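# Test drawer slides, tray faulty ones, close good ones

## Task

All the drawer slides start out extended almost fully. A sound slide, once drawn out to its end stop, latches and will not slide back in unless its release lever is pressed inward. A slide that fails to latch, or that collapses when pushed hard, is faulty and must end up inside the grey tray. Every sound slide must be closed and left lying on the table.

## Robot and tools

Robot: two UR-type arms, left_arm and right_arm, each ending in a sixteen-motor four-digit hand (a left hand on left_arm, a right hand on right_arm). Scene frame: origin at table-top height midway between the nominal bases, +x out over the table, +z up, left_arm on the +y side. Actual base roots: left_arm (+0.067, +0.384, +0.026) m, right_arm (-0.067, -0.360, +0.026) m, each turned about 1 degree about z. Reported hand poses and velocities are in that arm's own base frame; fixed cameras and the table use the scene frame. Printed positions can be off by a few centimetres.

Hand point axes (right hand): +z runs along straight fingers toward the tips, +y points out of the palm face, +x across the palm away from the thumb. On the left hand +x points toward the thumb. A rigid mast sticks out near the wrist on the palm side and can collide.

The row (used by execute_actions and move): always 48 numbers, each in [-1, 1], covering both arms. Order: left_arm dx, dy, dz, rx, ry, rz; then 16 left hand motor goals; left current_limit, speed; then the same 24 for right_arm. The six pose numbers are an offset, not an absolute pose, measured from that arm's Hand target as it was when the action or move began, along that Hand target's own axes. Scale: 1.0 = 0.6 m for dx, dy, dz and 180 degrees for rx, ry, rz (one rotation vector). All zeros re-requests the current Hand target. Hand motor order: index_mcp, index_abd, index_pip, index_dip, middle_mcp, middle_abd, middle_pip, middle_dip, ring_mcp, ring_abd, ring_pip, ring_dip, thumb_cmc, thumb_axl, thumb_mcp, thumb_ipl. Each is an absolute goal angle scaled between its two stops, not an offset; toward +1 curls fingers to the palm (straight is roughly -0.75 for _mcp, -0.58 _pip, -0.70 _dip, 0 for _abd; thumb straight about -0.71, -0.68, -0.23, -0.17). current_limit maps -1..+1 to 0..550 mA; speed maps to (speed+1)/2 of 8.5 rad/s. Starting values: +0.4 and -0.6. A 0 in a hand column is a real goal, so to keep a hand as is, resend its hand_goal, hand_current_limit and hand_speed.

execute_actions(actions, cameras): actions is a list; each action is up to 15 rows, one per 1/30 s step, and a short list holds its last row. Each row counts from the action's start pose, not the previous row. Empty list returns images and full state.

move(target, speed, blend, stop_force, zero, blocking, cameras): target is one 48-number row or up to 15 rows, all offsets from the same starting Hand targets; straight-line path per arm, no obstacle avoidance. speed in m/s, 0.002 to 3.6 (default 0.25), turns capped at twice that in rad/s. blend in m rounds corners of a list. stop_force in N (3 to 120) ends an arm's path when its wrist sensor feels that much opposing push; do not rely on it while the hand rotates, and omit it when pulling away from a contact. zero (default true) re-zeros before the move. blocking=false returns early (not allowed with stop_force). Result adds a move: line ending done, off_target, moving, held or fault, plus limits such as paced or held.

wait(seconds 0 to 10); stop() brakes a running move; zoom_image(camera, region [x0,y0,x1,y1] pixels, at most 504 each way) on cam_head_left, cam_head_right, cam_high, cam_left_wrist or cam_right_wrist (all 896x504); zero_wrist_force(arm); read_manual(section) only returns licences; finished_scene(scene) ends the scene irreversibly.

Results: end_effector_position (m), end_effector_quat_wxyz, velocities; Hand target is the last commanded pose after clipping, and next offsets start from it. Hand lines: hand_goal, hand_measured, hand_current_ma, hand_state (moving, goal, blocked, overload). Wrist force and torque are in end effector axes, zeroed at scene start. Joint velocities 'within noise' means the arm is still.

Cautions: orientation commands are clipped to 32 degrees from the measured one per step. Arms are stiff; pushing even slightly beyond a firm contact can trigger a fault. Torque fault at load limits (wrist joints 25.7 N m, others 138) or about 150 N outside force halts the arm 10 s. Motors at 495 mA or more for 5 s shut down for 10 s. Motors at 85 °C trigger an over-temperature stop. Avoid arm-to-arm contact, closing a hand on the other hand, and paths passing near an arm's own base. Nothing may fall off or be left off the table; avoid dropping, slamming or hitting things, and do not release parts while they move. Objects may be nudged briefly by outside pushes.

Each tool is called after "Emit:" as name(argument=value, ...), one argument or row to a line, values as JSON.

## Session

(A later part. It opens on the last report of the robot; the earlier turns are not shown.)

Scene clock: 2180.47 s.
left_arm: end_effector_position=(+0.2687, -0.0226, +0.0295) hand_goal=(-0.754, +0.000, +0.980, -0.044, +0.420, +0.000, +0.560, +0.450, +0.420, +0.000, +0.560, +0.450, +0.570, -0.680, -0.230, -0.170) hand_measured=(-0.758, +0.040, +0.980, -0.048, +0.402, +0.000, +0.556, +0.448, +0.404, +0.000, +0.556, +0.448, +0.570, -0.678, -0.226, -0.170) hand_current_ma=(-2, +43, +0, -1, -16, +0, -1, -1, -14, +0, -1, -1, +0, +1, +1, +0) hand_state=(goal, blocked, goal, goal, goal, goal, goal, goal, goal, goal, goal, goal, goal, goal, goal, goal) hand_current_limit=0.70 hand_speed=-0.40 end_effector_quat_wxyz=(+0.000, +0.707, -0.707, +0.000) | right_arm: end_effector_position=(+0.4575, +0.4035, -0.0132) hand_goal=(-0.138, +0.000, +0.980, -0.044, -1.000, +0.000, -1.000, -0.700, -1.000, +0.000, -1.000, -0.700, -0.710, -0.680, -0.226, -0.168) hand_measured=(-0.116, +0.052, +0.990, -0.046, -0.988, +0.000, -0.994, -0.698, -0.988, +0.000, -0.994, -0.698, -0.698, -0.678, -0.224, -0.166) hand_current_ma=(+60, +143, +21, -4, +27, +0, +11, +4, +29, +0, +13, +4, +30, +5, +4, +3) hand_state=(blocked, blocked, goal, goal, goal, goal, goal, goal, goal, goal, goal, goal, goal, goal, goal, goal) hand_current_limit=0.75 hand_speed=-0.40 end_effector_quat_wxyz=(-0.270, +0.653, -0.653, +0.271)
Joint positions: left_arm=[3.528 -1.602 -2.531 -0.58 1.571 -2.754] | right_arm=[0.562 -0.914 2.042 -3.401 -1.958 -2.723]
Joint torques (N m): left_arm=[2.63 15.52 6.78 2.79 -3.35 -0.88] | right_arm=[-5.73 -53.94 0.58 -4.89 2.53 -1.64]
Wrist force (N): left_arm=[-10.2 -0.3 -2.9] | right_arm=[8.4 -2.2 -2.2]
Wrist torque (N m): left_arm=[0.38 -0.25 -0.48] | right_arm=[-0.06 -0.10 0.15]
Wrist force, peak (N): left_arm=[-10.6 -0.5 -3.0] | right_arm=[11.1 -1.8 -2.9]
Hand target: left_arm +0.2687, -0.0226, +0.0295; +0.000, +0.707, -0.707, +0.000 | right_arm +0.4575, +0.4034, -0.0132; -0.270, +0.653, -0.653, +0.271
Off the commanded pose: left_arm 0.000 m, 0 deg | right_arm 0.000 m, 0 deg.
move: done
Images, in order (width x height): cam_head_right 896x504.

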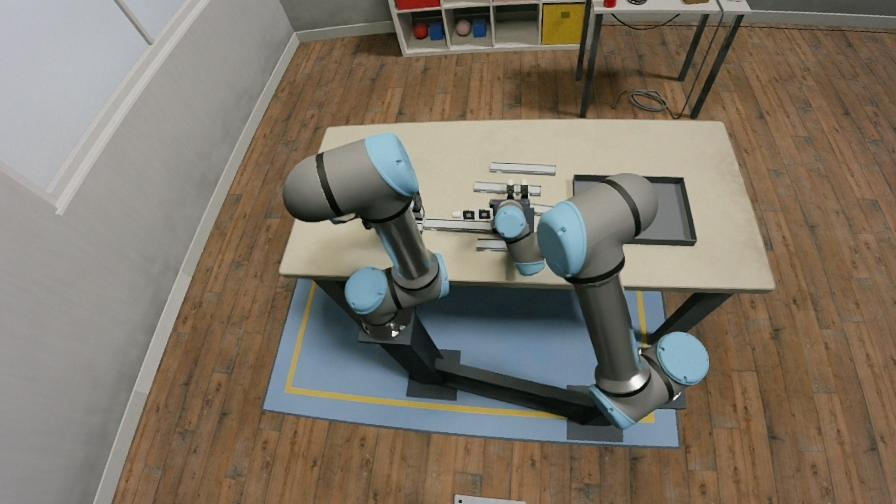

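Emit:
move(
  target=[
    [-0.1083,0.0022,0,0,0,0,-0.753,0,0.98,-0.043,0.42,0,0.56,0.45,0.42,0,0.56,0.45,0.571,-0.68,-0.23,-0.17,0.7,-0.4,-0.1083,-0.002,0.002,0,0,0,-0.137,0,0.98,-0.043,-1,0,-1,-0.7,-1,0,-1,-0.7,-0.71,-0.68,-0.226,-0.168,0.75,-0.4],
    [-0.1113,-0.1478,0,0,0,0,-0.753,0,0.98,-0.043,0.42,0,0.56,0.45,0.42,0,0.56,0.45,0.571,-0.68,-0.23,-0.17,0.7,-0.4,-0.1045,-0.1081,0.1081,0,0,0,-0.137,0,0.98,-0.043,-1,0,-1,-0.7,-1,0,-1,-0.7,-0.71,-0.68,-0.226,-0.168,0.75,-0.4],
  ],
  speed=0.05,
  blend=0.005,
)

Emit:
move(
  target=[
    [-0.04,0,0,0,0,0,-0.753,0,0.98,-0.043,0.42,0,0.56,0.45,0.42,0,0.56,0.45,0.571,-0.68,-0.23,-0.17,0.7,-0.4,0.03,0,0,0,0,0,-0.137,0,0.98,-0.043,-1,0,-1,-0.7,-1,0,-1,-0.7,-0.71,-0.68,-0.226,-0.168,0.75,-0.4],
    [-0.04,0,-0.16,0,0,0,-0.753,0,0.98,-0.043,0.42,0,0.56,0.45,0.42,0,0.56,0.45,0.571,-0.68,-0.23,-0.17,0.7,-0.4,0.03,-0.1567,-0.1567,0,0,0,-0.137,0,0.98,-0.043,-1,0,-1,-0.7,-1,0,-1,-0.7,-0.71,-0.68,-0.226,-0.168,0.75,-0.4],
  ],
  speed=0.2,
  blend=0.01,
  cameras=["cam_head_right"],
)

Emit:
zoom_image(
  camera="cam_head_right",
  region=[400, 150, 580, 270],
)

Scene clock: 2221.77 s.
left_arm: end_effector_position=(+0.3574, +0.0441, +0.0294) hand_goal=(-0.754, +0.000, +0.980, -0.044, +0.420, +0.000, +0.560, +0.450, +0.420, +0.000, +0.560, +0.450, +0.570, -0.680, -0.230, -0.170) hand_measured=(-0.756, +0.040, +0.980, -0.048, +0.402, +0.000, +0.556, +0.448, +0.404, +0.000, +0.556, +0.448, +0.570, -0.678, -0.226, -0.170) hand_current_ma=(+0, +43, +0, -1, -16, +0, -1, -1, -14, +0, -1, -1, +0, +1, +1, +0) hand_state=(goal, blocked, goal, goal, goal, goal, goal, goal, goal, goal, goal, goal, goal, goal, goal, goal) hand_current_limit=0.70 hand_speed=-0.40 end_effector_quat_wxyz=(+0.000, +0.707, -0.707, +0.000) | right_arm: end_effector_position=(+0.5493, +0.4660, -0.0133) hand_goal=(-0.138, +0.000, +0.980, -0.044, -1.000, +0.000, -1.000, -0.700, -1.000, +0.000, -1.000, -0.700, -0.710, -0.680, -0.226, -0.168) hand_measured=(-0.116, +0.052, +0.990, -0.046, -0.988, +0.000, -0.994, -0.698, -0.988, +0.000, -0.994, -0.698, -0.698, -0.678, -0.224, -0.166) hand_current_ma=(+63, +143, +23, -4, +27, +0, +11, +4, +29, +0, +13, +4, +30, +5, +4, +3) hand_state=(blocked, blocked, goal, goal, goal, goal, goal, goal, goal, goal, goal, goal, goal, goal, goal, goal) hand_current_limit=0.75 hand_speed=-0.40 end_effector_quat_wxyz=(-0.270, +0.653, -0.653, +0.271)
Joint positions: left_arm=[3.594 -1.801 -2.283 -0.629 1.571 -2.689] | right_arm=[0.568 -0.772 1.701 -3.2 -1.962 -2.718]
Joint torques (N m): left_arm=[5.73 25.46 8 3.7 -1.69 2.47] | right_arm=[16.49 -63.46 -1.97 -5.58 -0.41 2.86]
Wrist force (N): left_arm=[-7.6 -0.5 -1.9] | right_arm=[7.0 -1.7 -1.5]
Wrist torque (N m): left_arm=[0.28 -0.23 -0.38] | right_arm=[-0.07 -0.08 0.17]
Wrist force, peak (N): left_arm=[-10.0 -0.3 -2.6] | right_arm=[9.7 -2.3 -2.6]
Hand target: left_arm +0.3574, +0.0442, +0.0294; +0.000, +0.707, -0.707, +0.000 | right_arm +0.5493, +0.4661, -0.0132; -0.270, +0.653, -0.653, +0.271
Off the commanded pose: left_arm 0.000 m, 0 deg | right_arm 0.000 m, 0 deg.
move: done

Scene clock: 2223.03 s.
left_arm: end_effector_position=(+0.3575, +0.0682, +0.1253) hand_goal=(-0.754, +0.000, +0.980, -0.044, +0.420, +0.000, +0.560, +0.450, +0.420, +0.000, +0.560, +0.450, +0.570, -0.680, -0.230, -0.170) hand_measured=(-0.756, +0.004, +0.980, -0.048, +0.402, +0.000, +0.556, +0.448, +0.404, +0.000, +0.556, +0.448, +0.570, -0.678, -0.226, -0.170) hand_current_ma=(+0, +1, +0, -1, -16, +0, -1, -1, -14, +0, -1, -1, +0, +1, +1, +0) hand_state=(goal, goal, goal, goal, goal, goal, goal, goal, goal, goal, goal, goal, goal, goal, goal, goal) hand_current_limit=0.70 hand_speed=-0.40 end_effector_quat_wxyz=(+0.000, +0.707, -0.707, +0.000) | right_arm: end_effector_position=(+0.5493, +0.4482, +0.1198) hand_goal=(-0.138, +0.000, +0.980, -0.044, -1.000, +0.000, -1.000, -0.700, -1.000, +0.000, -1.000, -0.700, -0.710, -0.680, -0.226, -0.168) hand_measured=(-0.136, +0.002, +0.980, -0.046, -0.988, +0.000, -0.994, -0.698, -0.988, +0.000, -0.994, -0.698, -0.698, -0.678, -0.224, -0.166) hand_current_ma=(+2, +4, +0, -4, +27, +0, +11, +4, +29, +0, +13, +4, +30, +5, +4, +3) hand_state=(goal, goal, goal, goal, goal, goal, goal, goal, goal, goal, goal, goal, goal, goal, goal, goal) hand_current_limit=0.75 hand_speed=-0.40 end_effector_quat_wxyz=(-0.270, +0.653, -0.653, +0.271)
Joint positions: left_arm=[3.643 -1.609 -2.167 -0.938 1.571 -2.639] | right_arm=[0.543 -1.02 1.702 -2.961 -1.946 -2.738]
Joint torques (N m): left_arm=[7.98 29.53 20.32 0.31 -1.75 2.25] | right_arm=[5.02 -58.34 -4.18 -0.53 -1.75 2.37]
Wrist force (N): left_arm=[-0.2 0.1 0.5] | right_arm=[0.2 -0.8 0.0]
Wrist torque (N m): left_arm=[0.12 0.07 0.15] | right_arm=[-0.07 -0.04 -0.01]
Wrist force, peak (N): left_arm=[-7.2 -0.4 -1.8] | right_arm=[7.0 -1.6 -1.1]
Hand target: left_arm +0.3575, +0.0682, +0.1254; +0.000, +0.707, -0.707, +0.000 | right_arm +0.5492, +0.4482, +0.1198; -0.270, +0.653, -0.653, +0.271
Off the commanded pose: left_arm 0.000 m, 0 deg | right_arm 0.000 m, 0 deg.
move: done
Images, in order (width x height): cam_head_right 896x504.

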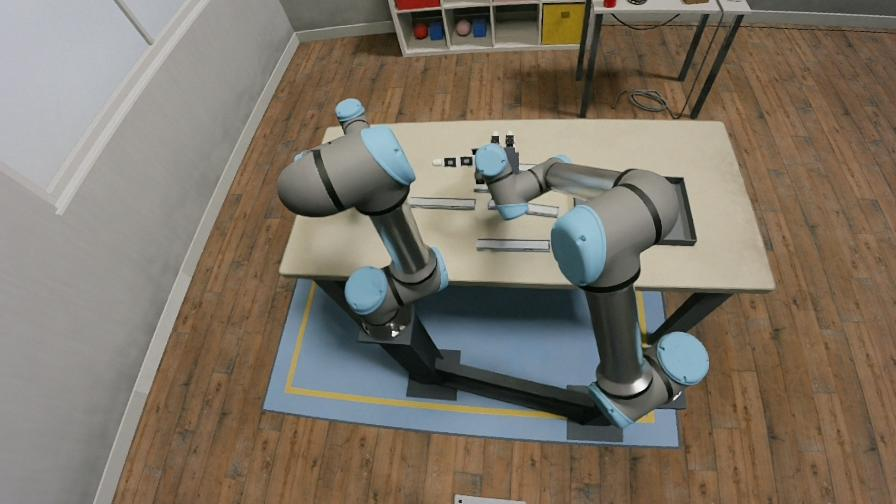

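Scaled by 2.800 from the camera's 896x504 image, which has a finer 1280x720 frame.

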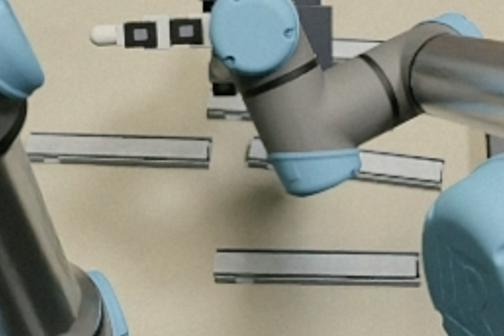

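Emit:
zoom_image(
  camera="cam_head_right",
  region=[390, 180, 490, 230],
)

Emit:
zoom_image(
  camera="cam_head_left",
  region=[390, 170, 530, 260],
)

Scaled by 5.040 from the camera's 896x504 image, which has a finer 1280x720 frame.

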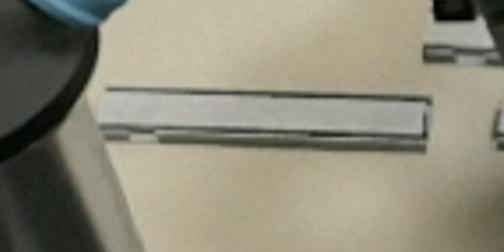

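This scene's latest camera images include none from cam_head_left. They are from: cam_head_right. cam_head_left's image comes with the result of a call that names it in "cameras".

Emit:
move(
  target=[0.213,-0.1875,-0.0083,0,0,0,-0.753,0,0.98,-0.043,0.42,0,0.56,0.45,0.42,0,0.56,0.45,0.571,-0.68,-0.23,-0.17,0.7,-0.4,-0.1747,-0.0779,0.0779,0.1389,0.0090,-0.0142,-0.274,0,0.3708,-0.3478,-0.274,0,0.3358,-0.3478,-1,0,-1,-0.7,0.657,-0.68,-0.264,0.227,0.78,-0.4],
  speed=0.2,
)

Emit:
move(
  target=[0,0,0,0.3889,-0.0145,0.0102,-0.274,0,0.3708,-0.3478,-0.274,0,0.3358,-0.3478,-1,0,-1,-0.7,0.657,-0.68,-0.264,0.227,0.78,-0.4,0,0,0,0,0,0,-0.274,0,0.3708,-0.3478,-0.274,0,0.3358,-0.3478,-1,0,-1,-0.7,0.657,-0.68,-0.264,0.227,0.78,-0.4],
  speed=0.35,
  cameras=["cam_head_right","cam_left_wrist","cam_right_wrist","cam_high"],
)

Scene clock: 2254.93 s.
left_arm: end_effector_position=(+0.4698, -0.0597, +0.1303) hand_goal=(-0.754, +0.000, +0.980, -0.044, +0.420, +0.000, +0.560, +0.450, +0.420, +0.000, +0.560, +0.450, +0.570, -0.680, -0.230, -0.170) hand_measured=(-0.756, +0.004, +0.980, -0.048, +0.402, +0.000, +0.556, +0.448, +0.404, +0.000, +0.556, +0.448, +0.570, -0.678, -0.226, -0.170) hand_current_ma=(+0, +1, +0, -1, -16, +0, -1, -1, -14, +0, -1, -1, +0, +1, +1, +0) hand_state=(goal, goal, goal, goal, goal, goal, goal, goal, goal, goal, goal, goal, goal, goal, goal, goal) hand_current_limit=0.70 hand_speed=-0.40 end_effector_quat_wxyz=(+0.000, +0.707, -0.707, +0.000) | right_arm: end_effector_position=(+0.6152, +0.5530, +0.1197) hand_goal=(-0.274, +0.000, +0.370, -0.348, -0.274, +0.000, +0.336, -0.348, -1.000, +0.000, -1.000, -0.700, +0.656, -0.680, -0.264, +0.226) hand_measured=(-0.270, +0.002, +0.372, -0.346, -0.272, +0.000, +0.332, -0.350, -0.988, +0.000, -0.994, -0.698, +0.652, -0.678, -0.260, +0.224) hand_current_ma=(+6, +3, +1, +3, +3, +0, -9, -4, +29, +0, +13, +4, -6, +5, +9, -4) hand_state=(goal, goal, goal, goal, goal, goal, goal, goal, goal, goal, goal, goal, goal, goal, goal, goal) hand_current_limit=0.78 hand_speed=-0.40 end_effector_quat_wxyz=(-0.390, +0.590, -0.568, +0.421)
Joint positions: left_arm=[3.317 -1.835 -1.88 -0.998 1.571 -2.965] | right_arm=[0.704 -0.696 1.373 -3.367 -2.242 -2.905]
Joint torques (N m): left_arm=[-5.22 26.58 26.71 4.78 1.4 -0.67] | right_arm=[-9.56 -44.48 -27.02 -4.15 -1.47 -0.34]
Wrist force (N): left_arm=[0.1 0.1 0.6] | right_arm=[-0.1 -0.5 0.3]
Wrist torque (N m): left_arm=[0.10 0.03 0.08] | right_arm=[-0.01 0.02 0.02]
Wrist force, peak (N): left_arm=[-1.4 1.3 0.6] | right_arm=[1.1 -0.9 0.0]
Hand target: left_arm +0.4699, -0.0597, +0.1303; +0.000, +0.707, -0.707, +0.000 | right_arm +0.6154, +0.5530, +0.1197; -0.390, +0.590, -0.568, +0.421
Off the commanded pose: left_arm 0.000 m, 0 deg | right_arm 0.000 m, 0 deg.
move: done

Scene clock: 2257.27 s.
left_arm: end_effector_position=(+0.4699, -0.0597, +0.1304) hand_goal=(-0.274, +0.000, +0.370, -0.348, -0.274, +0.000, +0.336, -0.348, -1.000, +0.000, -1.000, -0.700, +0.656, -0.680, -0.264, +0.226) hand_measured=(-0.272, +0.004, +0.370, -0.346, -0.272, +0.000, +0.336, -0.346, -0.984, +0.000, -0.992, -0.696, +0.654, -0.678, -0.260, +0.224) hand_current_ma=(+0, +1, +0, +1, +0, +0, +0, +1, +14, +0, +3, +1, -1, +1, +2, +0) hand_state=(goal, goal, goal, goal, goal, goal, goal, goal, goal, goal, goal, goal, goal, goal, goal, goal) hand_current_limit=0.78 hand_speed=-0.40 end_effector_quat_wxyz=(-0.420, +0.568, -0.590, +0.390) | right_arm: end_effector_position=(+0.6154, +0.5530, +0.1197) hand_goal=(-0.274, +0.000, +0.370, -0.348, -0.274, +0.000, +0.336, -0.348, -1.000, +0.000, -1.000, -0.700, +0.656, -0.680, -0.264, +0.226) hand_measured=(-0.270, +0.002, +0.372, -0.346, -0.272, +0.000, +0.332, -0.350, -0.988, +0.000, -0.994, -0.698, +0.652, -0.678, -0.260, +0.224) hand_current_ma=(+6, +3, +1, +3, +3, +0, -9, -4, +29, +0, +13, +4, -6, +5, +9, -4) hand_state=(goal, goal, goal, goal, goal, goal, goal, goal, goal, goal, goal, goal, goal, goal, goal, goal) hand_current_limit=0.78 hand_speed=-0.40 end_effector_quat_wxyz=(-0.390, +0.590, -0.568, +0.421)
Joint positions: left_arm=[3.467 -1.83 -2.599 0.924 1.283 -2.978] | right_arm=[0.704 -0.696 1.372 -3.367 -2.243 -2.905]
Joint torques (N m): left_arm=[-5.03 13.41 8.98 5.06 0.46 2.46] | right_arm=[-10.36 -43.68 -33.69 -4.74 -1.9 -2.08]
Wrist force (N): left_arm=[1.3 0.0 1.2] | right_arm=[0.0 -0.6 0.3]
Wrist torque (N m): left_arm=[0.06 -0.05 0.37] | right_arm=[-0.02 0.01 0.03]
Wrist force, peak (N): left_arm=[0.9 0.2 1.6] | right_arm=[0.4 -0.7 0.2]
Hand target: left_arm +0.4699, -0.0597, +0.1303; -0.420, +0.568, -0.590, +0.390 | right_arm +0.6154, +0.5530, +0.1197; -0.390, +0.590, -0.568, +0.421
Off the commanded pose: left_arm 0.000 m, 0 deg | right_arm 0.000 m, 0 deg.
move: done
camera_calibration:
cam_left_wrist: T_world_to_cam=[[0.224607, 0.764435, 0.604309, -0.166055], [-0.499979, -0.441895, 0.744815, 0.0637064], [0.836405, -0.469433, 0.282949, -0.335811], [0, 0, 0, 1]] pos_world=[0.350023, -0.00255126, 0.147916]
cam_right_wrist: T_world_to_cam=[[-0.216379, 0.715674, -0.664071, -0.150603], [-0.511771, 0.496103, 0.701407, -0.0904992], [0.831427, 0.491622, 0.258915, -0.688319], [0, 0, 0, 1]] pos_world=[0.493385, 0.491072, 0.141682]
Images, in order (width x height): cam_head_right 896x504, cam_high 896x504, cam_left_wrist 896x504, cam_right_wrist 896x504.

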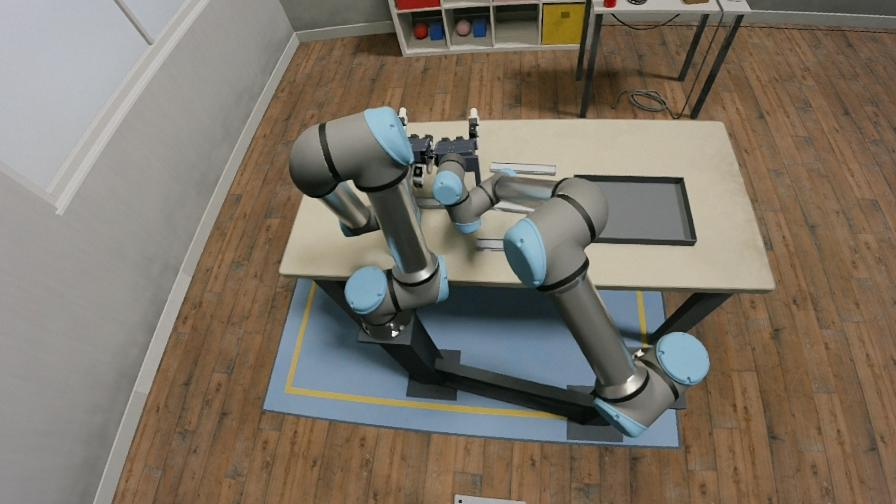

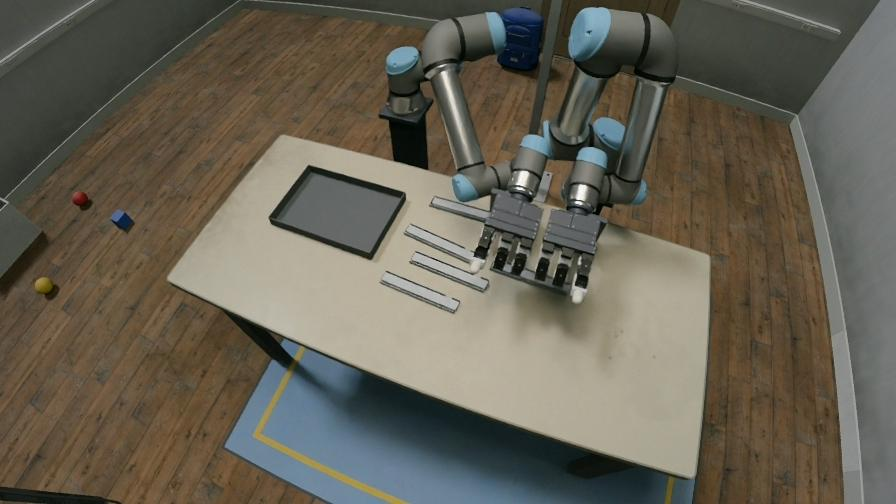

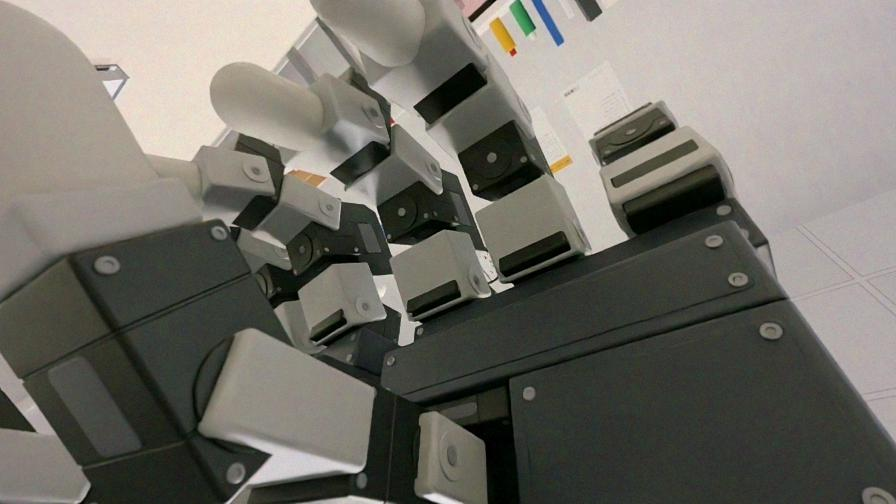

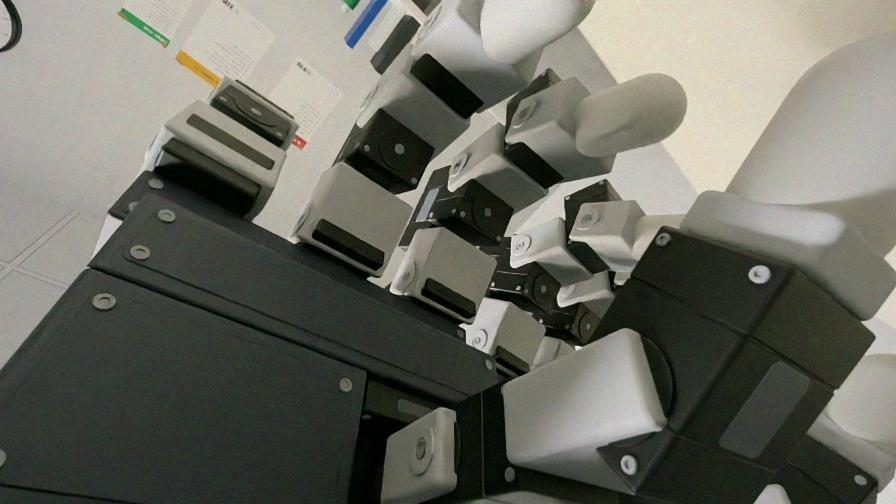

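Emit:
move(
  target=[0.0092,0.1647,0.0599,0,0,0,-0.274,0,0.3708,-0.3478,-0.274,0,0.3358,-0.3478,-1,0,-1,-0.7,0.657,-0.68,-0.264,0.227,0.78,-0.4,-0.0083,0.1482,0.0539,0,0,0,-0.274,0,0.3708,-0.3478,-0.274,0,0.3358,-0.3478,-1,0,-1,-0.7,0.657,-0.68,-0.264,0.227,0.78,-0.4],
  speed=0.1,
  cameras=["cam_high","cam_head_right"],
)

Emit:
zoom_image(
  camera="cam_high",
  region=[460, 200, 640, 320],
)

Emit:
move(
  target=[0.0021,0.0375,0.0137,0,0,0,-0.274,0,0.3708,-0.3478,-0.274,0,0.3358,-0.3478,-1,0,-1,-0.7,0.657,-0.68,-0.264,0.227,0.78,-0.4,-0.0021,0.0375,0.0137,0,0,0,-0.274,0,0.3708,-0.3478,-0.274,0,0.3358,-0.3478,-1,0,-1,-0.7,0.657,-0.68,-0.264,0.227,0.78,-0.4],
  speed=0.015,
  stop_force=4,
  cameras=[],
)

Scene clock: 2274.30 s.
left_arm: end_effector_position=(+0.4699, -0.0598, +0.0250) hand_goal=(-0.274, +0.000, +0.370, -0.348, -0.274, +0.000, +0.336, -0.348, -1.000, +0.000, -1.000, -0.700, +0.656, -0.680, -0.264, +0.226) hand_measured=(-0.272, +0.004, +0.370, -0.346, -0.272, +0.000, +0.336, -0.346, -0.984, +0.000, -0.994, -0.696, +0.654, -0.678, -0.260, +0.224) hand_current_ma=(+0, +1, +0, +1, +1, +0, +0, +1, +14, +0, +3, +1, -1, +1, +2, +0) hand_state=(goal, goal, goal, goal, goal, goal, goal, goal, goal, goal, goal, goal, goal, goal, goal, goal) hand_current_limit=0.78 hand_speed=-0.40 end_effector_quat_wxyz=(-0.420, +0.568, -0.590, +0.390) | right_arm: end_effector_position=(+0.6155, +0.5530, +0.0251) hand_goal=(-0.274, +0.000, +0.370, -0.348, -0.274, +0.000, +0.336, -0.348, -1.000, +0.000, -1.000, -0.700, +0.656, -0.680, -0.264, +0.226) hand_measured=(-0.270, +0.002, +0.372, -0.346, -0.272, +0.000, +0.332, -0.350, -0.988, +0.000, -0.994, -0.698, +0.652, -0.678, -0.260, +0.224) hand_current_ma=(+6, +3, +1, +3, +3, +0, -8, -4, +29, +0, +13, +4, -6, +5, +9, -4) hand_state=(goal, goal, goal, goal, goal, goal, goal, goal, goal, goal, goal, goal, goal, goal, goal, goal) hand_current_limit=0.78 hand_speed=-0.40 end_effector_quat_wxyz=(-0.390, +0.590, -0.568, +0.421)
Joint positions: left_arm=[3.467 -2.305 -2.577 1.376 1.283 -2.978] | right_arm=[0.704 -0.541 1.36 -3.511 -2.242 -2.905]
Joint torques (N m): left_arm=[2.92 24.01 -9.33 3.56 -1.58 -1.02] | right_arm=[-11.05 -64.9 -2.94 -0.66 0.57 -1.49]
Wrist force (N): left_arm=[0.8 -0.1 1.1] | right_arm=[0.5 -0.4 0.0]
Wrist torque (N m): left_arm=[0.04 0.01 0.41] | right_arm=[0.04 -0.05 0.07]
Wrist force, peak (N): left_arm=[1.0 1.2 1.7] | right_arm=[0.1 -1.5 -0.1]
Hand target: left_arm +0.4698, -0.0597, +0.0250; -0.420, +0.568, -0.590, +0.390 | right_arm +0.6154, +0.5529, +0.0250; -0.390, +0.590, -0.568, +0.421
Off the commanded pose: left_arm 0.000 m, 0 deg | right_arm 0.000 m, 0 deg.
move: done
Images, in order (width x height): cam_head_right 896x504, cam_high 896x504.

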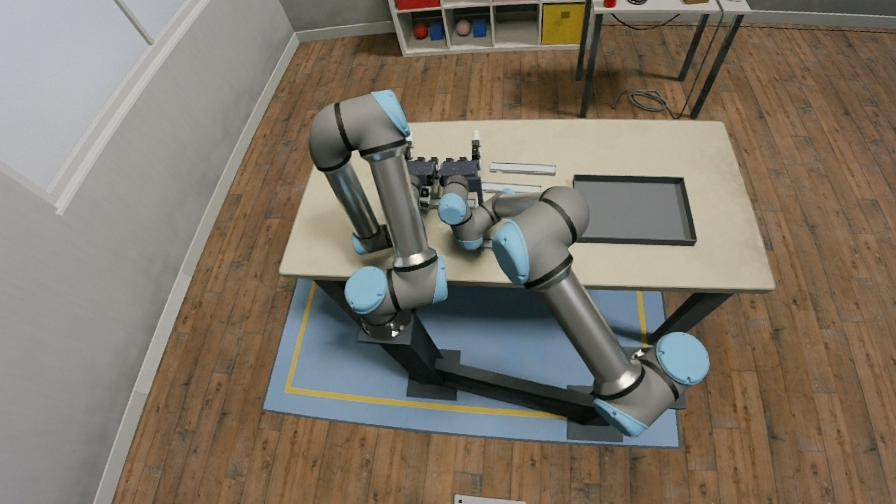

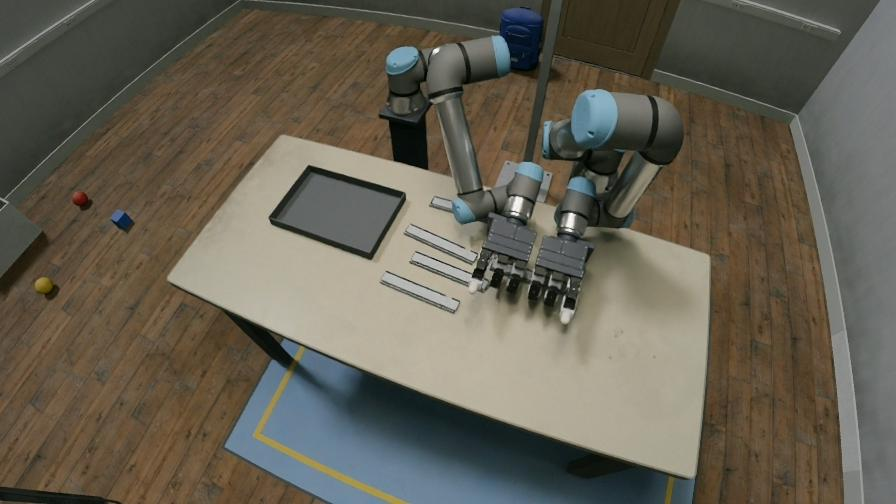

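Scaled by 2.800 from the camera's 896x504 image, which has a finer 1280x720 frame.

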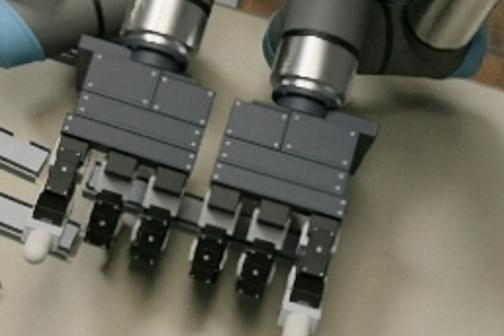

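Scene clock: 2276.63 s.
left_arm: end_effector_position=(+0.4699, -0.0598, +0.0044) hand_goal=(-0.274, +0.000, +0.370, -0.348, -0.274, +0.000, +0.336, -0.348, -1.000, +0.000, -1.000, -0.700, +0.656, -0.680, -0.264, +0.226) hand_measured=(-0.272, +0.004, +0.372, -0.344, -0.272, +0.000, +0.338, -0.346, -0.984, +0.000, -0.994, -0.696, +0.654, -0.678, -0.264, +0.228) hand_current_ma=(+0, +1, +0, +1, +0, +0, +0, +1, +14, +0, +3, +1, -1, +1, +0, +1) hand_state=(goal, goal, goal, goal, goal, goal, goal, goal, goal, goal, goal, goal, goal, goal, goal, goal) hand_current_limit=0.78 hand_speed=-0.40 end_effector_quat_wxyz=(-0.420, +0.568, -0.590, +0.390) | right_arm: end_effector_position=(+0.6154, +0.5529, +0.0060) hand_goal=(-0.274, +0.000, +0.370, -0.348, -0.274, +0.000, +0.336, -0.348, -1.000, +0.000, -1.000, -0.700, +0.656, -0.680, -0.264, +0.226) hand_measured=(-0.272, +0.002, +0.374, -0.344, -0.272, +0.000, +0.338, -0.346, -0.988, +0.000, -0.994, -0.698, +0.652, -0.678, -0.264, +0.228) hand_current_ma=(+4, +2, +6, +6, +3, +0, +2, +3, +29, +0, +13, +4, -5, +4, +0, +5) hand_state=(goal, goal, goal, goal, goal, goal, goal, goal, goal, goal, goal, goal, goal, goal, goal, goal) hand_current_limit=0.78 hand_speed=-0.40 end_effector_quat_wxyz=(-0.390, +0.590, -0.568, +0.421)
Joint positions: left_arm=[3.467 -2.393 -2.559 1.445 1.283 -2.978] | right_arm=[0.704 -0.507 1.352 -3.535 -2.242 -2.905]
Joint torques (N m): left_arm=[4.03 24.62 -10.23 4.03 0.92 2.07] | right_arm=[-7.38 -73 -1.18 -0.53 1.01 -2.23]
Wrist force (N): left_arm=[0.8 -0.9 1.2] | right_arm=[0.1 -0.6 0.1]
Wrist torque (N m): left_arm=[0.03 -0.02 0.44] | right_arm=[0.04 -0.02 0.08]
Wrist force, peak (N): left_arm=[1.0 -11.6 -0.6] | right_arm=[0.5 -9.5 -1.0]
Hand target: left_arm +0.4699, -0.0598, +0.0044; -0.420, +0.568, -0.590, +0.390 (not the last commanded pose) | right_arm +0.6154, +0.5529, +0.0060; -0.390, +0.590, -0.568, +0.421 (not the last commanded pose)
Off the commanded pose: left_arm 0.003 m, 0 deg | right_arm 0.005 m, 0 deg.
move: contact (left_arm, right_arm)
No camera images: "cameras" was empty.

Emit:
execute_actions(
  actions=[],
  cameras=["cam_high","cam_left_wrist","cam_right_wrist"],
)

Emit:
zoom_image(
  camera="cam_high",
  region=[470, 240, 600, 330],
)

Emit:
zoom_image(
  camera="cam_right_wrist",
  region=[450, 60, 890, 460],
)

Scene clock: 2282.73 s.
left_arm: end_effector_position=(+0.4699, -0.0598, +0.0044) hand_goal=(-0.274, +0.000, +0.370, -0.348, -0.274, +0.000, +0.336, -0.348, -1.000, +0.000, -1.000, -0.700, +0.656, -0.680, -0.264, +0.226) hand_measured=(-0.272, +0.004, +0.372, -0.344, -0.272, +0.000, +0.338, -0.346, -0.984, +0.000, -0.994, -0.696, +0.654, -0.678, -0.264, +0.228) hand_current_ma=(+0, +1, +0, +1, +0, +0, +0, +1, +14, +0, +3, +1, -1, +1, +0, +1) hand_state=(goal, goal, goal, goal, goal, goal, goal, goal, goal, goal, goal, goal, goal, goal, goal, goal) hand_current_limit=0.78 hand_speed=-0.40 end_effector_quat_wxyz=(-0.420, +0.568, -0.590, +0.390) | right_arm: end_effector_position=(+0.6154, +0.5529, +0.0060) hand_goal=(-0.274, +0.000, +0.370, -0.348, -0.274, +0.000, +0.336, -0.348, -1.000, +0.000, -1.000, -0.700, +0.656, -0.680, -0.264, +0.226) hand_measured=(-0.272, +0.002, +0.374, -0.344, -0.272, +0.000, +0.338, -0.346, -0.988, +0.000, -0.994, -0.698, +0.652, -0.678, -0.264, +0.228) hand_current_ma=(+4, +2, +6, +6, +3, +0, +2, +3, +29, +0, +13, +4, -5, +4, +0, +5) hand_state=(goal, goal, goal, goal, goal, goal, goal, goal, goal, goal, goal, goal, goal, goal, goal, goal) hand_current_limit=0.78 hand_speed=-0.40 end_effector_quat_wxyz=(-0.390, +0.590, -0.568, +0.421)
Joint positions: left_arm=[3.467 -2.393 -2.559 1.445 1.283 -2.978] | right_arm=[0.704 -0.507 1.352 -3.535 -2.242 -2.905]
Joint velocities: within noise
Joint torques (N m): left_arm=[4.07 23.97 -9.82 4.17 0.99 2.05] | right_arm=[-0.25 -71.62 -0.32 -2.49 0.64 -1.38]
Wrist force (N): left_arm=[0.7 -0.8 1.0] | right_arm=[0.1 -0.7 0.3]
Wrist torque (N m): left_arm=[0.05 0.00 0.42] | right_arm=[0.03 -0.03 0.08]
Wrist force, peak (N): left_arm=[0.6 -1.1 1.5] | right_arm=[0.0 -1.3 0.0]
Hand target: left_arm +0.4699, -0.0598, +0.0044; -0.420, +0.568, -0.590, +0.390 (not the last commanded pose) | right_arm +0.6154, +0.5529, +0.0060; -0.390, +0.590, -0.568, +0.421 (not the last commanded pose)
Off the commanded pose: left_arm 0.003 m, 0 deg | right_arm 0.005 m, 0 deg.
camera_calibration:
cam_left_wrist: T_world_to_cam=[[0.224802, 0.764442, 0.604229, -0.0900161], [-0.499917, -0.441787, 0.744921, 0.157404], [0.836389, -0.469524, 0.282843, -0.300097], [0, 0, 0, 1]] pos_world=[0.349923, -0.00255114, 0.0220168]
cam_right_wrist: T_world_to_cam=[[-0.216379, 0.715674, -0.664071, -0.226103], [-0.511771, 0.496103, 0.701407, -0.0106294], [0.831427, 0.491622, 0.258915, -0.658805], [0, 0, 0, 1]] pos_world=[0.493385, 0.490972, 0.0278819]
Images, in order (width x height): cam_high 896x504, cam_left_wrist 896x504, cam_right_wrist 896x504.

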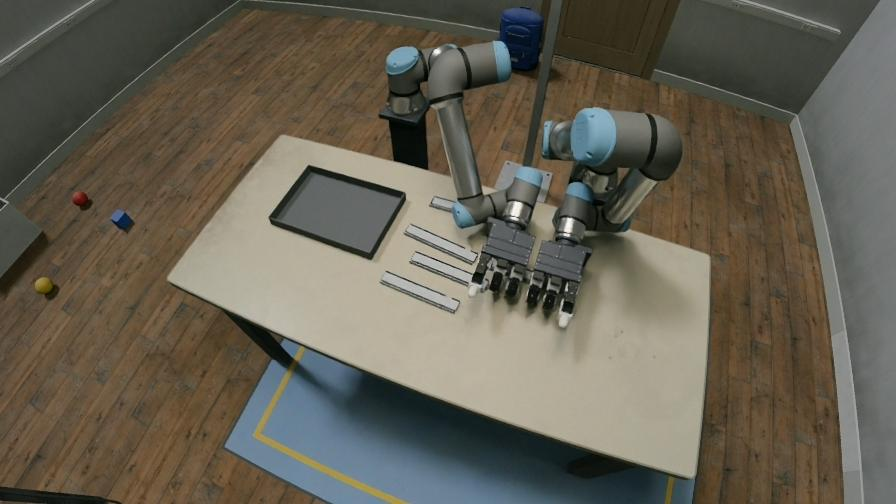

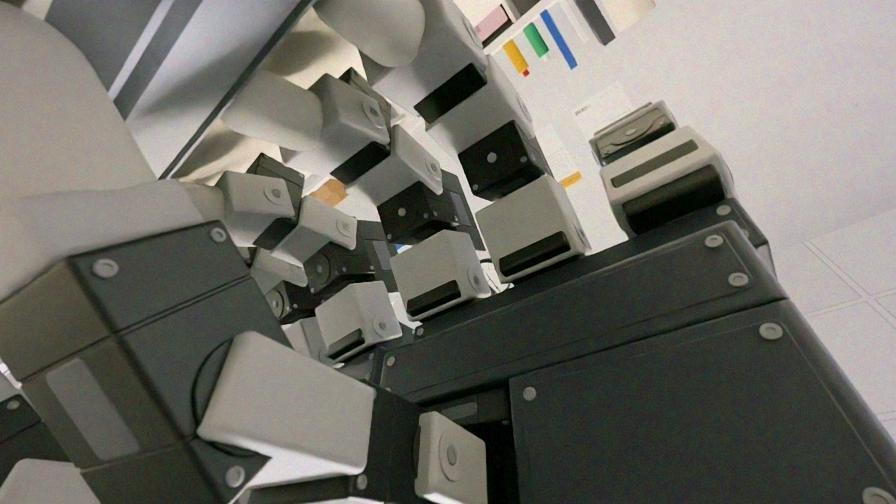

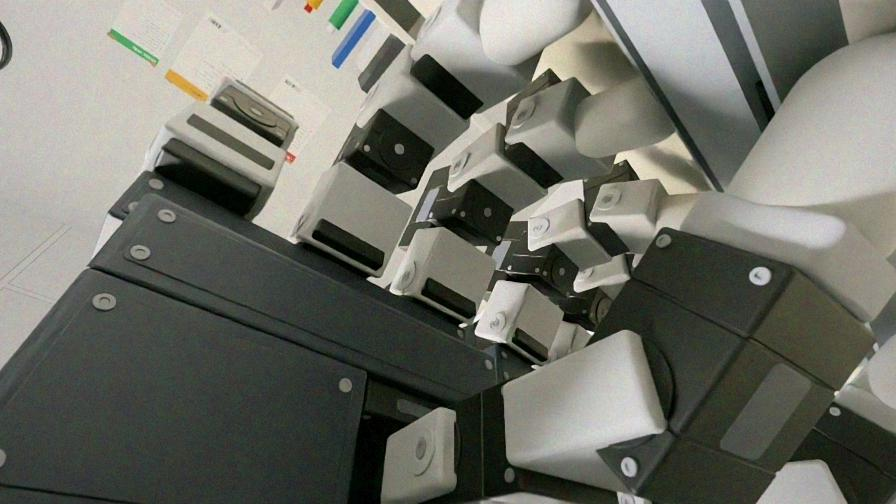

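Scaled by 3.877 from the camera's 896x504 image, which has a finer 1280x720 frame.

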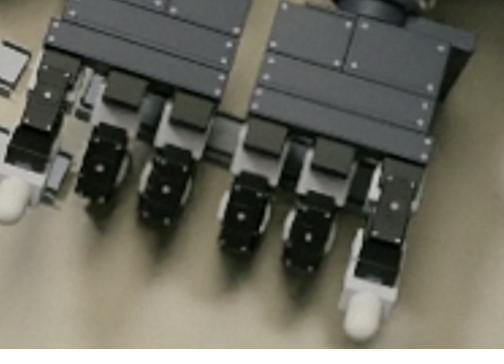

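Scaled by 1.145 from the camera's 896x504 image, which has a finer 1280x720 frame.

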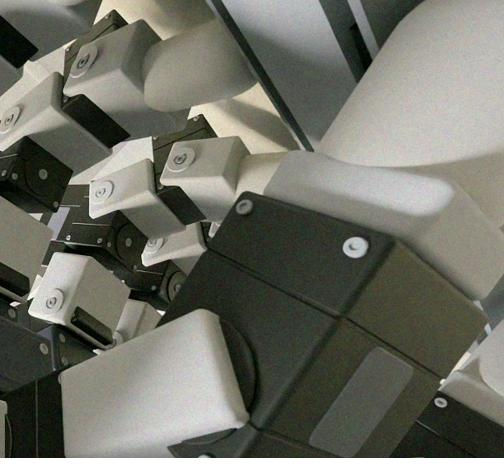

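Emit:
execute_actions(
  actions=[
    [[0,0,0,0,0,0,-0.23,0,0.345,-0.34,-0.22,0,0.305,-0.34,-1,0,-1,-0.7,0.657,-0.68,-0.264,0.227,0.78,-0.4,0,0,0,0,0,0,-0.23,0,0.345,-0.34,-0.22,0,0.305,-0.34,-1,0,-1,-0.7,0.657,-0.68,-0.264,0.227,0.78,-0.4]],
    [[0,0,0,0,0,0,-0.16,0,0.33,-0.33,-0.13,0,0.29,-0.33,-1,0,-1,-0.7,0.657,-0.68,-0.22,0.25,0.78,-0.4,0,0,0,0,0,0,-0.16,0,0.33,-0.33,-0.13,0,0.29,-0.33,-1,0,-1,-0.7,0.657,-0.68,-0.23,0.245,0.78,-0.4]],
    [[0,0,0,0,0,0,-0.1,0,0.345,-0.32,-0.08,0,0.32,-0.32,-1,0,-1,-0.7,0.657,-0.68,-0.17,0.275,0.78,-0.4,0,0,0,0,0,0,-0.12,0,0.345,-0.325,-0.1,0,0.315,-0.325,-1,0,-1,-0.7,0.657,-0.68,-0.19,0.26,0.78,-0.4]],
    [[0,0,0,0,0,0,-0.05,0,0.36,-0.305,-0.03,0,0.35,-0.295,-1,0,-1,-0.7,0.657,-0.68,-0.128,0.3,0.78,-0.4,0,0,0,0,0,0,-0.09,0,0.36,-0.32,-0.07,0,0.335,-0.315,-1,0,-1,-0.7,0.657,-0.68,-0.162,0.28,0.78,-0.4]],
  ],
  cameras=["cam_high"],
)

Emit:
zoom_image(
  camera="cam_high",
  region=[470, 240, 600, 330],
)

Scene clock: 2296.37 s.
left_arm: end_effector_position=(+0.4699, -0.0598, +0.0044) hand_goal=(-0.050, +0.000, +0.360, -0.306, -0.030, +0.000, +0.350, -0.296, -1.000, +0.000, -1.000, -0.700, +0.656, -0.680, -0.128, +0.300) hand_measured=(-0.194, +0.004, +0.328, -0.328, -0.176, +0.000, +0.286, -0.330, -0.984, +0.000, -0.994, -0.696, +0.652, -0.680, -0.250, +0.234) hand_current_ma=(-468, +1, -38, -22, -471, +0, -118, -44, +14, +0, +3, +1, -1, +0, -489, -190) hand_state=(blocked, goal, blocked, blocked, blocked, goal, blocked, blocked, goal, goal, goal, goal, goal, goal, blocked, blocked) hand_current_limit=0.78 hand_speed=-0.40 end_effector_quat_wxyz=(-0.420, +0.568, -0.590, +0.390) | right_arm: end_effector_position=(+0.6154, +0.5529, +0.0060) hand_goal=(-0.090, +0.000, +0.360, -0.320, -0.070, +0.000, +0.334, -0.316, -1.000, +0.000, -1.000, -0.700, +0.656, -0.680, -0.162, +0.280) hand_measured=(-0.204, +0.000, +0.330, -0.328, -0.162, +0.000, +0.286, -0.334, -0.988, +0.000, -0.994, -0.698, +0.654, -0.678, -0.254, +0.230) hand_current_ma=(-470, +1, -82, -18, -365, +0, -154, -46, +29, +0, +13, +4, -2, +4, -468, -226) hand_state=(blocked, goal, blocked, goal, blocked, goal, blocked, goal, goal, goal, goal, goal, goal, goal, blocked, blocked) hand_current_limit=0.78 hand_speed=-0.40 end_effector_quat_wxyz=(-0.390, +0.590, -0.568, +0.421)
Joint positions: left_arm=[3.467 -2.393 -2.559 1.445 1.283 -2.978] | right_arm=[0.704 -0.507 1.352 -3.535 -2.242 -2.905]
Joint torques (N m): left_arm=[3.41 24.24 -7.58 2.42 1.21 2.01] | right_arm=[10.77 -59.6 -2.19 -3.65 0.08 -0.16]
Wrist force (N): left_arm=[1.4 -3.8 1.4] | right_arm=[-0.3 -3.4 0.0]
Wrist torque (N m): left_arm=[-0.16 0.00 0.39] | right_arm=[-0.07 0.01 0.10]
Wrist force, peak (N): left_arm=[1.1 -6.8 1.6] | right_arm=[0.2 -4.9 0.6]
Hand target: left_arm +0.4699, -0.0598, +0.0044; -0.420, +0.568, -0.590, +0.390 | right_arm +0.6154, +0.5529, +0.0060; -0.390, +0.590, -0.568, +0.421
Off the commanded pose: left_arm 0.000 m, 0 deg | right_arm 0.000 m, 0 deg.
Images, in order (width x height): cam_high 896x504.

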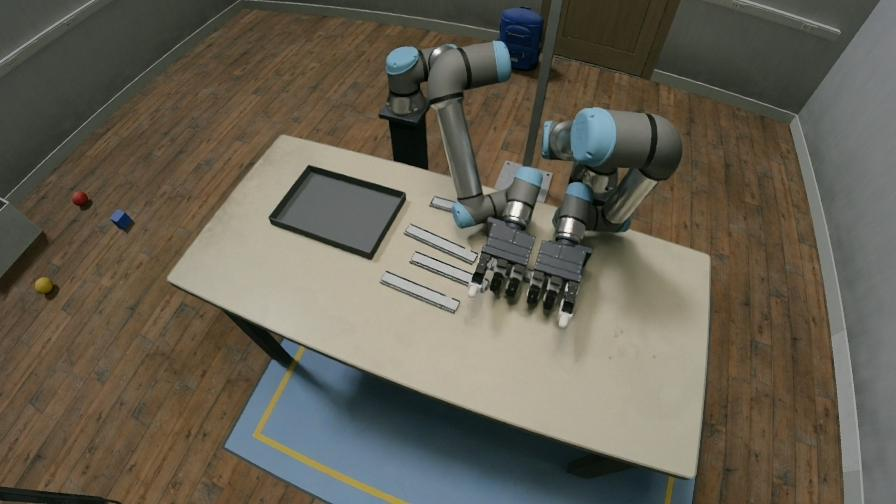

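Scaled by 3.877 from the camera's 896x504 image, which has a finer 1280x720 frame.

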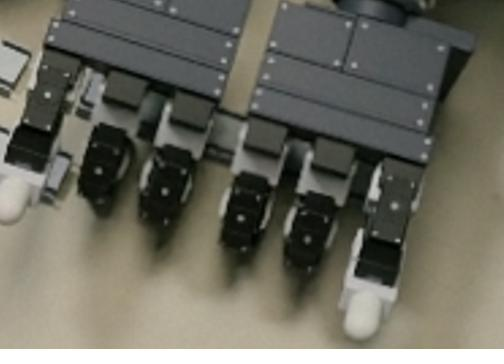

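Emit:
move(
  target=[-0.0004,-0.0078,-0.0028,0,0,0,-0.05,0,0.36,-0.305,-0.03,0,0.35,-0.295,-1,0,-1,-0.7,0.657,-0.68,-0.128,0.3,0.78,-0.4,0.0004,-0.0078,-0.0028,0,0,0,-0.09,0,0.36,-0.32,-0.07,0,0.335,-0.315,-1,0,-1,-0.7,0.657,-0.68,-0.162,0.28,0.78,-0.4],
  speed=0.02,
  cameras=["cam_high"],
)

Emit:
zoom_image(
  camera="cam_high",
  region=[470, 240, 600, 330],
)

Scene clock: 2303.90 s.
left_arm: end_effector_position=(+0.4698, -0.0598, +0.0094) hand_goal=(-0.050, +0.000, +0.360, -0.306, -0.030, +0.000, +0.350, -0.296, -1.000, +0.000, -1.000, -0.700, +0.656, -0.680, -0.128, +0.300) hand_measured=(-0.190, +0.002, +0.324, -0.328, -0.174, +0.000, +0.286, -0.330, -0.984, +0.000, -0.994, -0.696, +0.652, -0.680, -0.250, +0.234) hand_current_ma=(-449, +0, -45, -22, -461, +0, -118, -44, +14, +0, +3, +1, -2, +0, -489, -190) hand_state=(blocked, goal, blocked, blocked, blocked, goal, blocked, blocked, goal, goal, goal, goal, goal, goal, blocked, blocked) hand_current_limit=0.78 hand_speed=-0.40 end_effector_quat_wxyz=(-0.420, +0.568, -0.590, +0.390) | right_arm: end_effector_position=(+0.6154, +0.5529, +0.0111) hand_goal=(-0.090, +0.000, +0.360, -0.320, -0.070, +0.000, +0.334, -0.316, -1.000, +0.000, -1.000, -0.700, +0.656, -0.680, -0.162, +0.280) hand_measured=(-0.202, +0.000, +0.330, -0.328, -0.162, +0.000, +0.286, -0.334, -0.988, +0.000, -0.994, -0.698, +0.654, -0.678, -0.254, +0.230) hand_current_ma=(-460, +0, -87, -18, -364, +0, -154, -46, +29, +0, +13, +4, -2, +4, -468, -226) hand_state=(blocked, goal, blocked, goal, blocked, goal, blocked, goal, goal, goal, goal, goal, goal, goal, blocked, blocked) hand_current_limit=0.78 hand_speed=-0.40 end_effector_quat_wxyz=(-0.390, +0.590, -0.568, +0.421)
Joint positions: left_arm=[3.467 -2.372 -2.564 1.429 1.283 -2.978] | right_arm=[0.704 -0.516 1.354 -3.529 -2.242 -2.905]
Joint torques (N m): left_arm=[-6.65 24.92 -2.97 3.97 1.96 0.09] | right_arm=[12.04 -55.61 -5.99 -2.23 -0.45 0.34]
Wrist force (N): left_arm=[0.9 1.9 1.8] | right_arm=[0.1 1.7 0.8]
Wrist torque (N m): left_arm=[0.17 0.01 0.38] | right_arm=[0.19 0.00 0.07]
Wrist force, peak (N): left_arm=[1.5 -3.9 1.4] | right_arm=[-0.4 -3.5 0.3]
Hand target: left_arm +0.4699, -0.0598, +0.0094; -0.420, +0.568, -0.590, +0.390 | right_arm +0.6154, +0.5529, +0.0110; -0.390, +0.590, -0.568, +0.421
Off the commanded pose: left_arm 0.000 m, 0 deg | right_arm 0.000 m, 0 deg.
move: done
Images, in order (width x height): cam_high 896x504.

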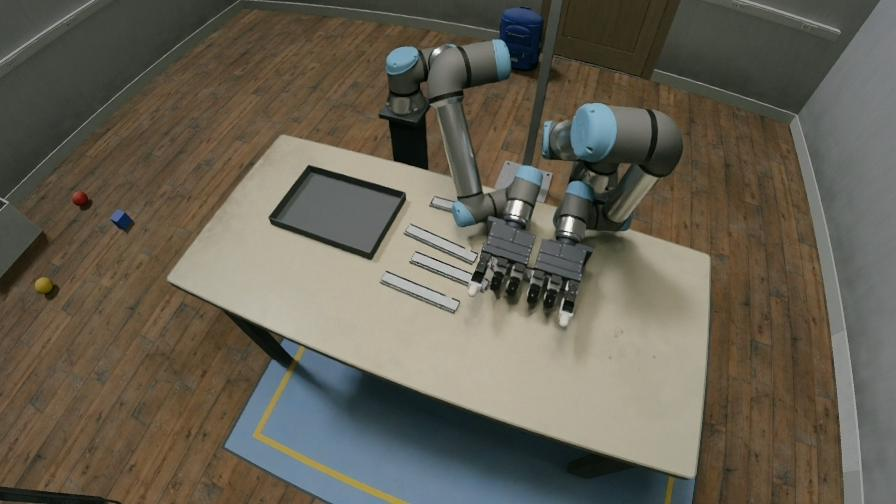

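Scaled by 3.877 from the camera's 896x504 image, which has a finer 1280x720 frame.

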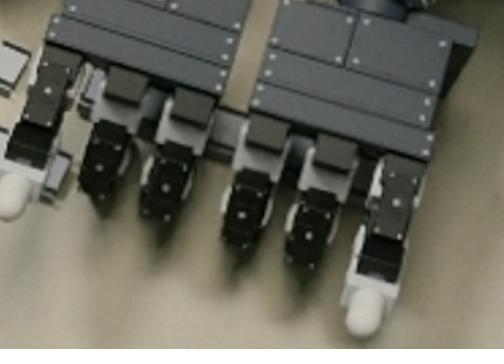

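Emit:
zoom_image(
  camera="cam_high",
  region=[260, 155, 420, 265],
)

Scaled by 3.150 from the camera's 896x504 image, which has a finer 1280x720 frame.

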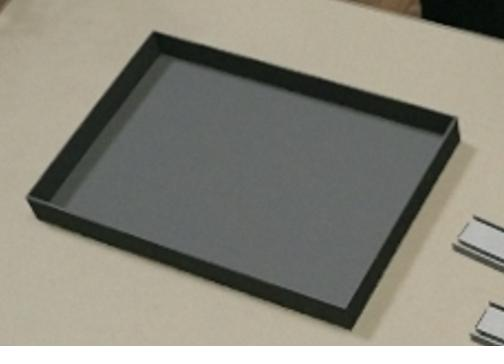

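Emit:
move(
  target=[-0.0044,-0.0782,-0.0285,0,0,0,-0.05,0,0.36,-0.305,-0.03,0,0.35,-0.295,-1,0,-1,-0.7,0.657,-0.68,-0.128,0.3,0.78,-0.4,0.0044,-0.0782,-0.0285,0,0,0,-0.09,0,0.36,-0.32,-0.07,0,0.335,-0.315,-1,0,-1,-0.7,0.657,-0.68,-0.162,0.28,0.78,-0.4],
  speed=0.05,
)

Emit:
move(
  target=[0.5001,0.0008,-0.0787,0,0,0,-0.05,0,0.36,-0.305,-0.03,0,0.35,-0.295,-1,0,-1,-0.7,0.657,-0.68,-0.128,0.3,0.78,-0.4,0.4963,0.0576,-0.0823,0,0,0,-0.09,0,0.36,-0.32,-0.07,0,0.335,-0.315,-1,0,-1,-0.7,0.657,-0.68,-0.162,0.28,0.78,-0.4],
  speed=0.07,
  cameras=["cam_high","cam_head_right"],
)

Scene clock: 2368.13 s.
left_arm: end_effector_position=(+0.4695, -0.0599, +0.0082) hand_goal=(-0.050, +0.000, +0.360, -0.306, -0.030, +0.000, +0.350, -0.296, -1.000, +0.000, -1.000, -0.700, +0.656, -0.680, -0.128, +0.300) hand_measured=(-0.188, +0.002, +0.320, -0.328, -0.172, -0.002, +0.286, -0.330, -0.984, +0.000, -0.994, -0.696, +0.650, -0.680, -0.250, +0.234) hand_current_ma=(-433, +0, -54, -22, -451, +0, -118, -43, +13, +0, +3, +1, -2, +0, -489, -190) hand_state=(blocked, goal, blocked, blocked, blocked, goal, blocked, blocked, goal, goal, goal, goal, goal, goal, blocked, blocked) hand_current_limit=0.78 hand_speed=-0.40 end_effector_quat_wxyz=(-0.418, +0.570, -0.591, +0.390) | right_arm: end_effector_position=(+0.6151, +0.5526, +0.0091) hand_goal=(-0.090, +0.000, +0.360, -0.320, -0.070, +0.000, +0.334, -0.316, -1.000, +0.000, -1.000, -0.700, +0.656, -0.680, -0.162, +0.280) hand_measured=(-0.196, -0.002, +0.324, -0.334, -0.160, +0.000, +0.286, -0.334, -0.988, +0.000, -0.994, -0.698, +0.654, -0.678, -0.254, +0.230) hand_current_ma=(-437, -1, -108, -30, -359, +0, -154, -44, +30, +0, +11, +4, -3, +3, -468, -226) hand_state=(blocked, goal, blocked, goal, blocked, goal, blocked, goal, goal, goal, goal, goal, goal, goal, blocked, blocked) hand_current_limit=0.78 hand_speed=-0.40 end_effector_quat_wxyz=(-0.388, +0.591, -0.568, +0.421)
Joint positions: left_arm=[3.467 -2.373 -2.563 1.425 1.283 -2.978] | right_arm=[0.704 -0.514 1.354 -3.525 -2.242 -2.905]
Joint torques (N m): left_arm=[0.51 31.81 -1.95 2.42 -0.17 0.15] | right_arm=[-0.38 -59.61 -13.78 -2.4 -0.38 0]
Wrist force (N): left_arm=[0.8 2.0 1.6] | right_arm=[0.5 1.5 0.9]
Wrist torque (N m): left_arm=[0.17 0.02 0.45] | right_arm=[0.19 -0.03 0.06]
Wrist force, peak (N): left_arm=[1.0 3.6 2.1] | right_arm=[0.1 6.3 1.6]
Hand target: left_arm +0.4695, -0.0599, +0.0082; -0.418, +0.570, -0.591, +0.390 | right_arm +0.6151, +0.5526, +0.0091; -0.388, +0.591, -0.568, +0.421
CONTROL GIVEN BACK BY A PERSON. The controllers of the arms reported an emergency stop while the arms waited for this call, through no command of yours: the brakes were set. The arms may have sagged a little. What the arms strike, push or drop without control can cost score or fail the task. A move or wait that this ends or prevents says "fault": that word means this event, not a fault of the arms. Your reply's later calls are not run. Nothing of this call ran. The stop is reset and the motors are on. The brakes are open. The arms hold where they came to rest, not your last command. If the arms lie or press on each other, first move them apart, starting from their current pose. A hard hit or press between them can end the scene. Commands run again from your next reply on.
move: fault

not run: an earlier result of this reply reported a stop or a fault. Calls in your next reply go to the robot.

Emit:
move(
  target=[-0.0044,-0.0812,-0.0296,0,0,0,-0.05,0,0.36,-0.305,-0.03,0,0.35,-0.295,-1,0,-1,-0.7,0.657,-0.68,-0.128,0.3,0.78,-0.4,0.0044,-0.0812,-0.0296,0,0,0,-0.09,0,0.36,-0.32,-0.07,0,0.335,-0.315,-1,0,-1,-0.7,0.657,-0.68,-0.162,0.28,0.78,-0.4],
  speed=0.05,
  cameras=["cam_high"],
)

Emit:
zoom_image(
  camera="cam_high",
  region=[470, 200, 640, 320],
)

Scene clock: 2376.60 s.
left_arm: end_effector_position=(+0.4697, -0.0599, +0.0601) hand_goal=(-0.050, +0.000, +0.360, -0.306, -0.030, +0.000, +0.350, -0.296, -1.000, +0.000, -1.000, -0.700, +0.656, -0.680, -0.128, +0.300) hand_measured=(-0.188, +0.002, +0.320, -0.328, -0.172, +0.000, +0.286, -0.330, -0.984, +0.000, -0.994, -0.696, +0.650, -0.680, -0.250, +0.234) hand_current_ma=(-433, +1, -54, -22, -451, +0, -118, -43, +13, +0, +3, +1, -2, +0, -489, -190) hand_state=(blocked, goal, blocked, blocked, blocked, goal, blocked, blocked, goal, goal, goal, goal, goal, goal, blocked, blocked) hand_current_limit=0.78 hand_speed=-0.40 end_effector_quat_wxyz=(-0.418, +0.570, -0.591, +0.390) | right_arm: end_effector_position=(+0.6152, +0.5529, +0.0611) hand_goal=(-0.090, +0.000, +0.360, -0.320, -0.070, +0.000, +0.334, -0.316, -1.000, +0.000, -1.000, -0.700, +0.656, -0.680, -0.162, +0.280) hand_measured=(-0.196, +0.000, +0.324, -0.334, -0.160, +0.002, +0.286, -0.334, -0.988, +0.000, -0.994, -0.698, +0.654, -0.678, -0.254, +0.230) hand_current_ma=(-437, +0, -108, -30, -359, +2, -154, -44, +30, +0, +11, +4, -2, +3, -468, -226) hand_state=(blocked, goal, blocked, goal, blocked, goal, blocked, goal, goal, goal, goal, goal, goal, goal, blocked, blocked) hand_current_limit=0.78 hand_speed=-0.40 end_effector_quat_wxyz=(-0.388, +0.591, -0.568, +0.421)
Joint positions: left_arm=[3.466 -2.145 -2.599 1.232 1.283 -2.978] | right_arm=[0.704 -0.604 1.371 -3.453 -2.243 -2.905]
Joint torques (N m): left_arm=[-7.57 35.83 11.17 4.14 1.48 0.9] | right_arm=[13.26 -49.21 -11.78 -4.79 -1.35 2.03]
Wrist force (N): left_arm=[-0.6 2.3 1.7] | right_arm=[1.9 2.0 0.9]
Wrist torque (N m): left_arm=[0.20 0.04 0.49] | right_arm=[0.20 -0.08 0.03]
Wrist force, peak (N): left_arm=[0.9 3.1 1.9] | right_arm=[2.1 2.1 0.9]
Hand target: left_arm +0.4697, -0.0599, +0.0601; -0.418, +0.570, -0.591, +0.390 | right_arm +0.6152, +0.5529, +0.0610; -0.388, +0.591, -0.568, +0.421
Off the commanded pose: left_arm 0.000 m, 0 deg | right_arm 0.000 m, 0 deg.
CONTROL GIVEN BACK BY A PERSON, as an earlier result said. Commands run again.
move: done
Images, in order (width x height): cam_high 896x504.

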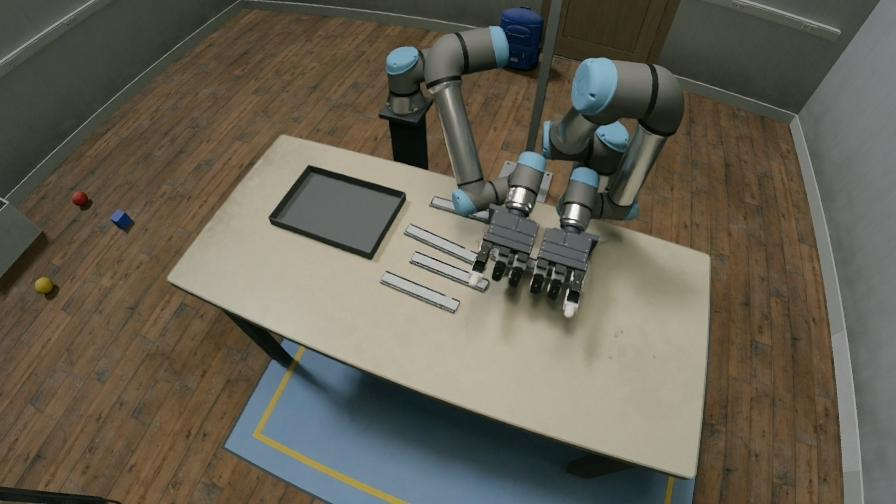

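Scaled by 2.965 from the camera's 896x504 image, which has a finer 1280x720 frame.

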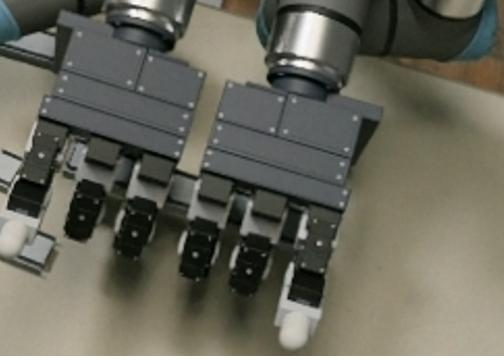

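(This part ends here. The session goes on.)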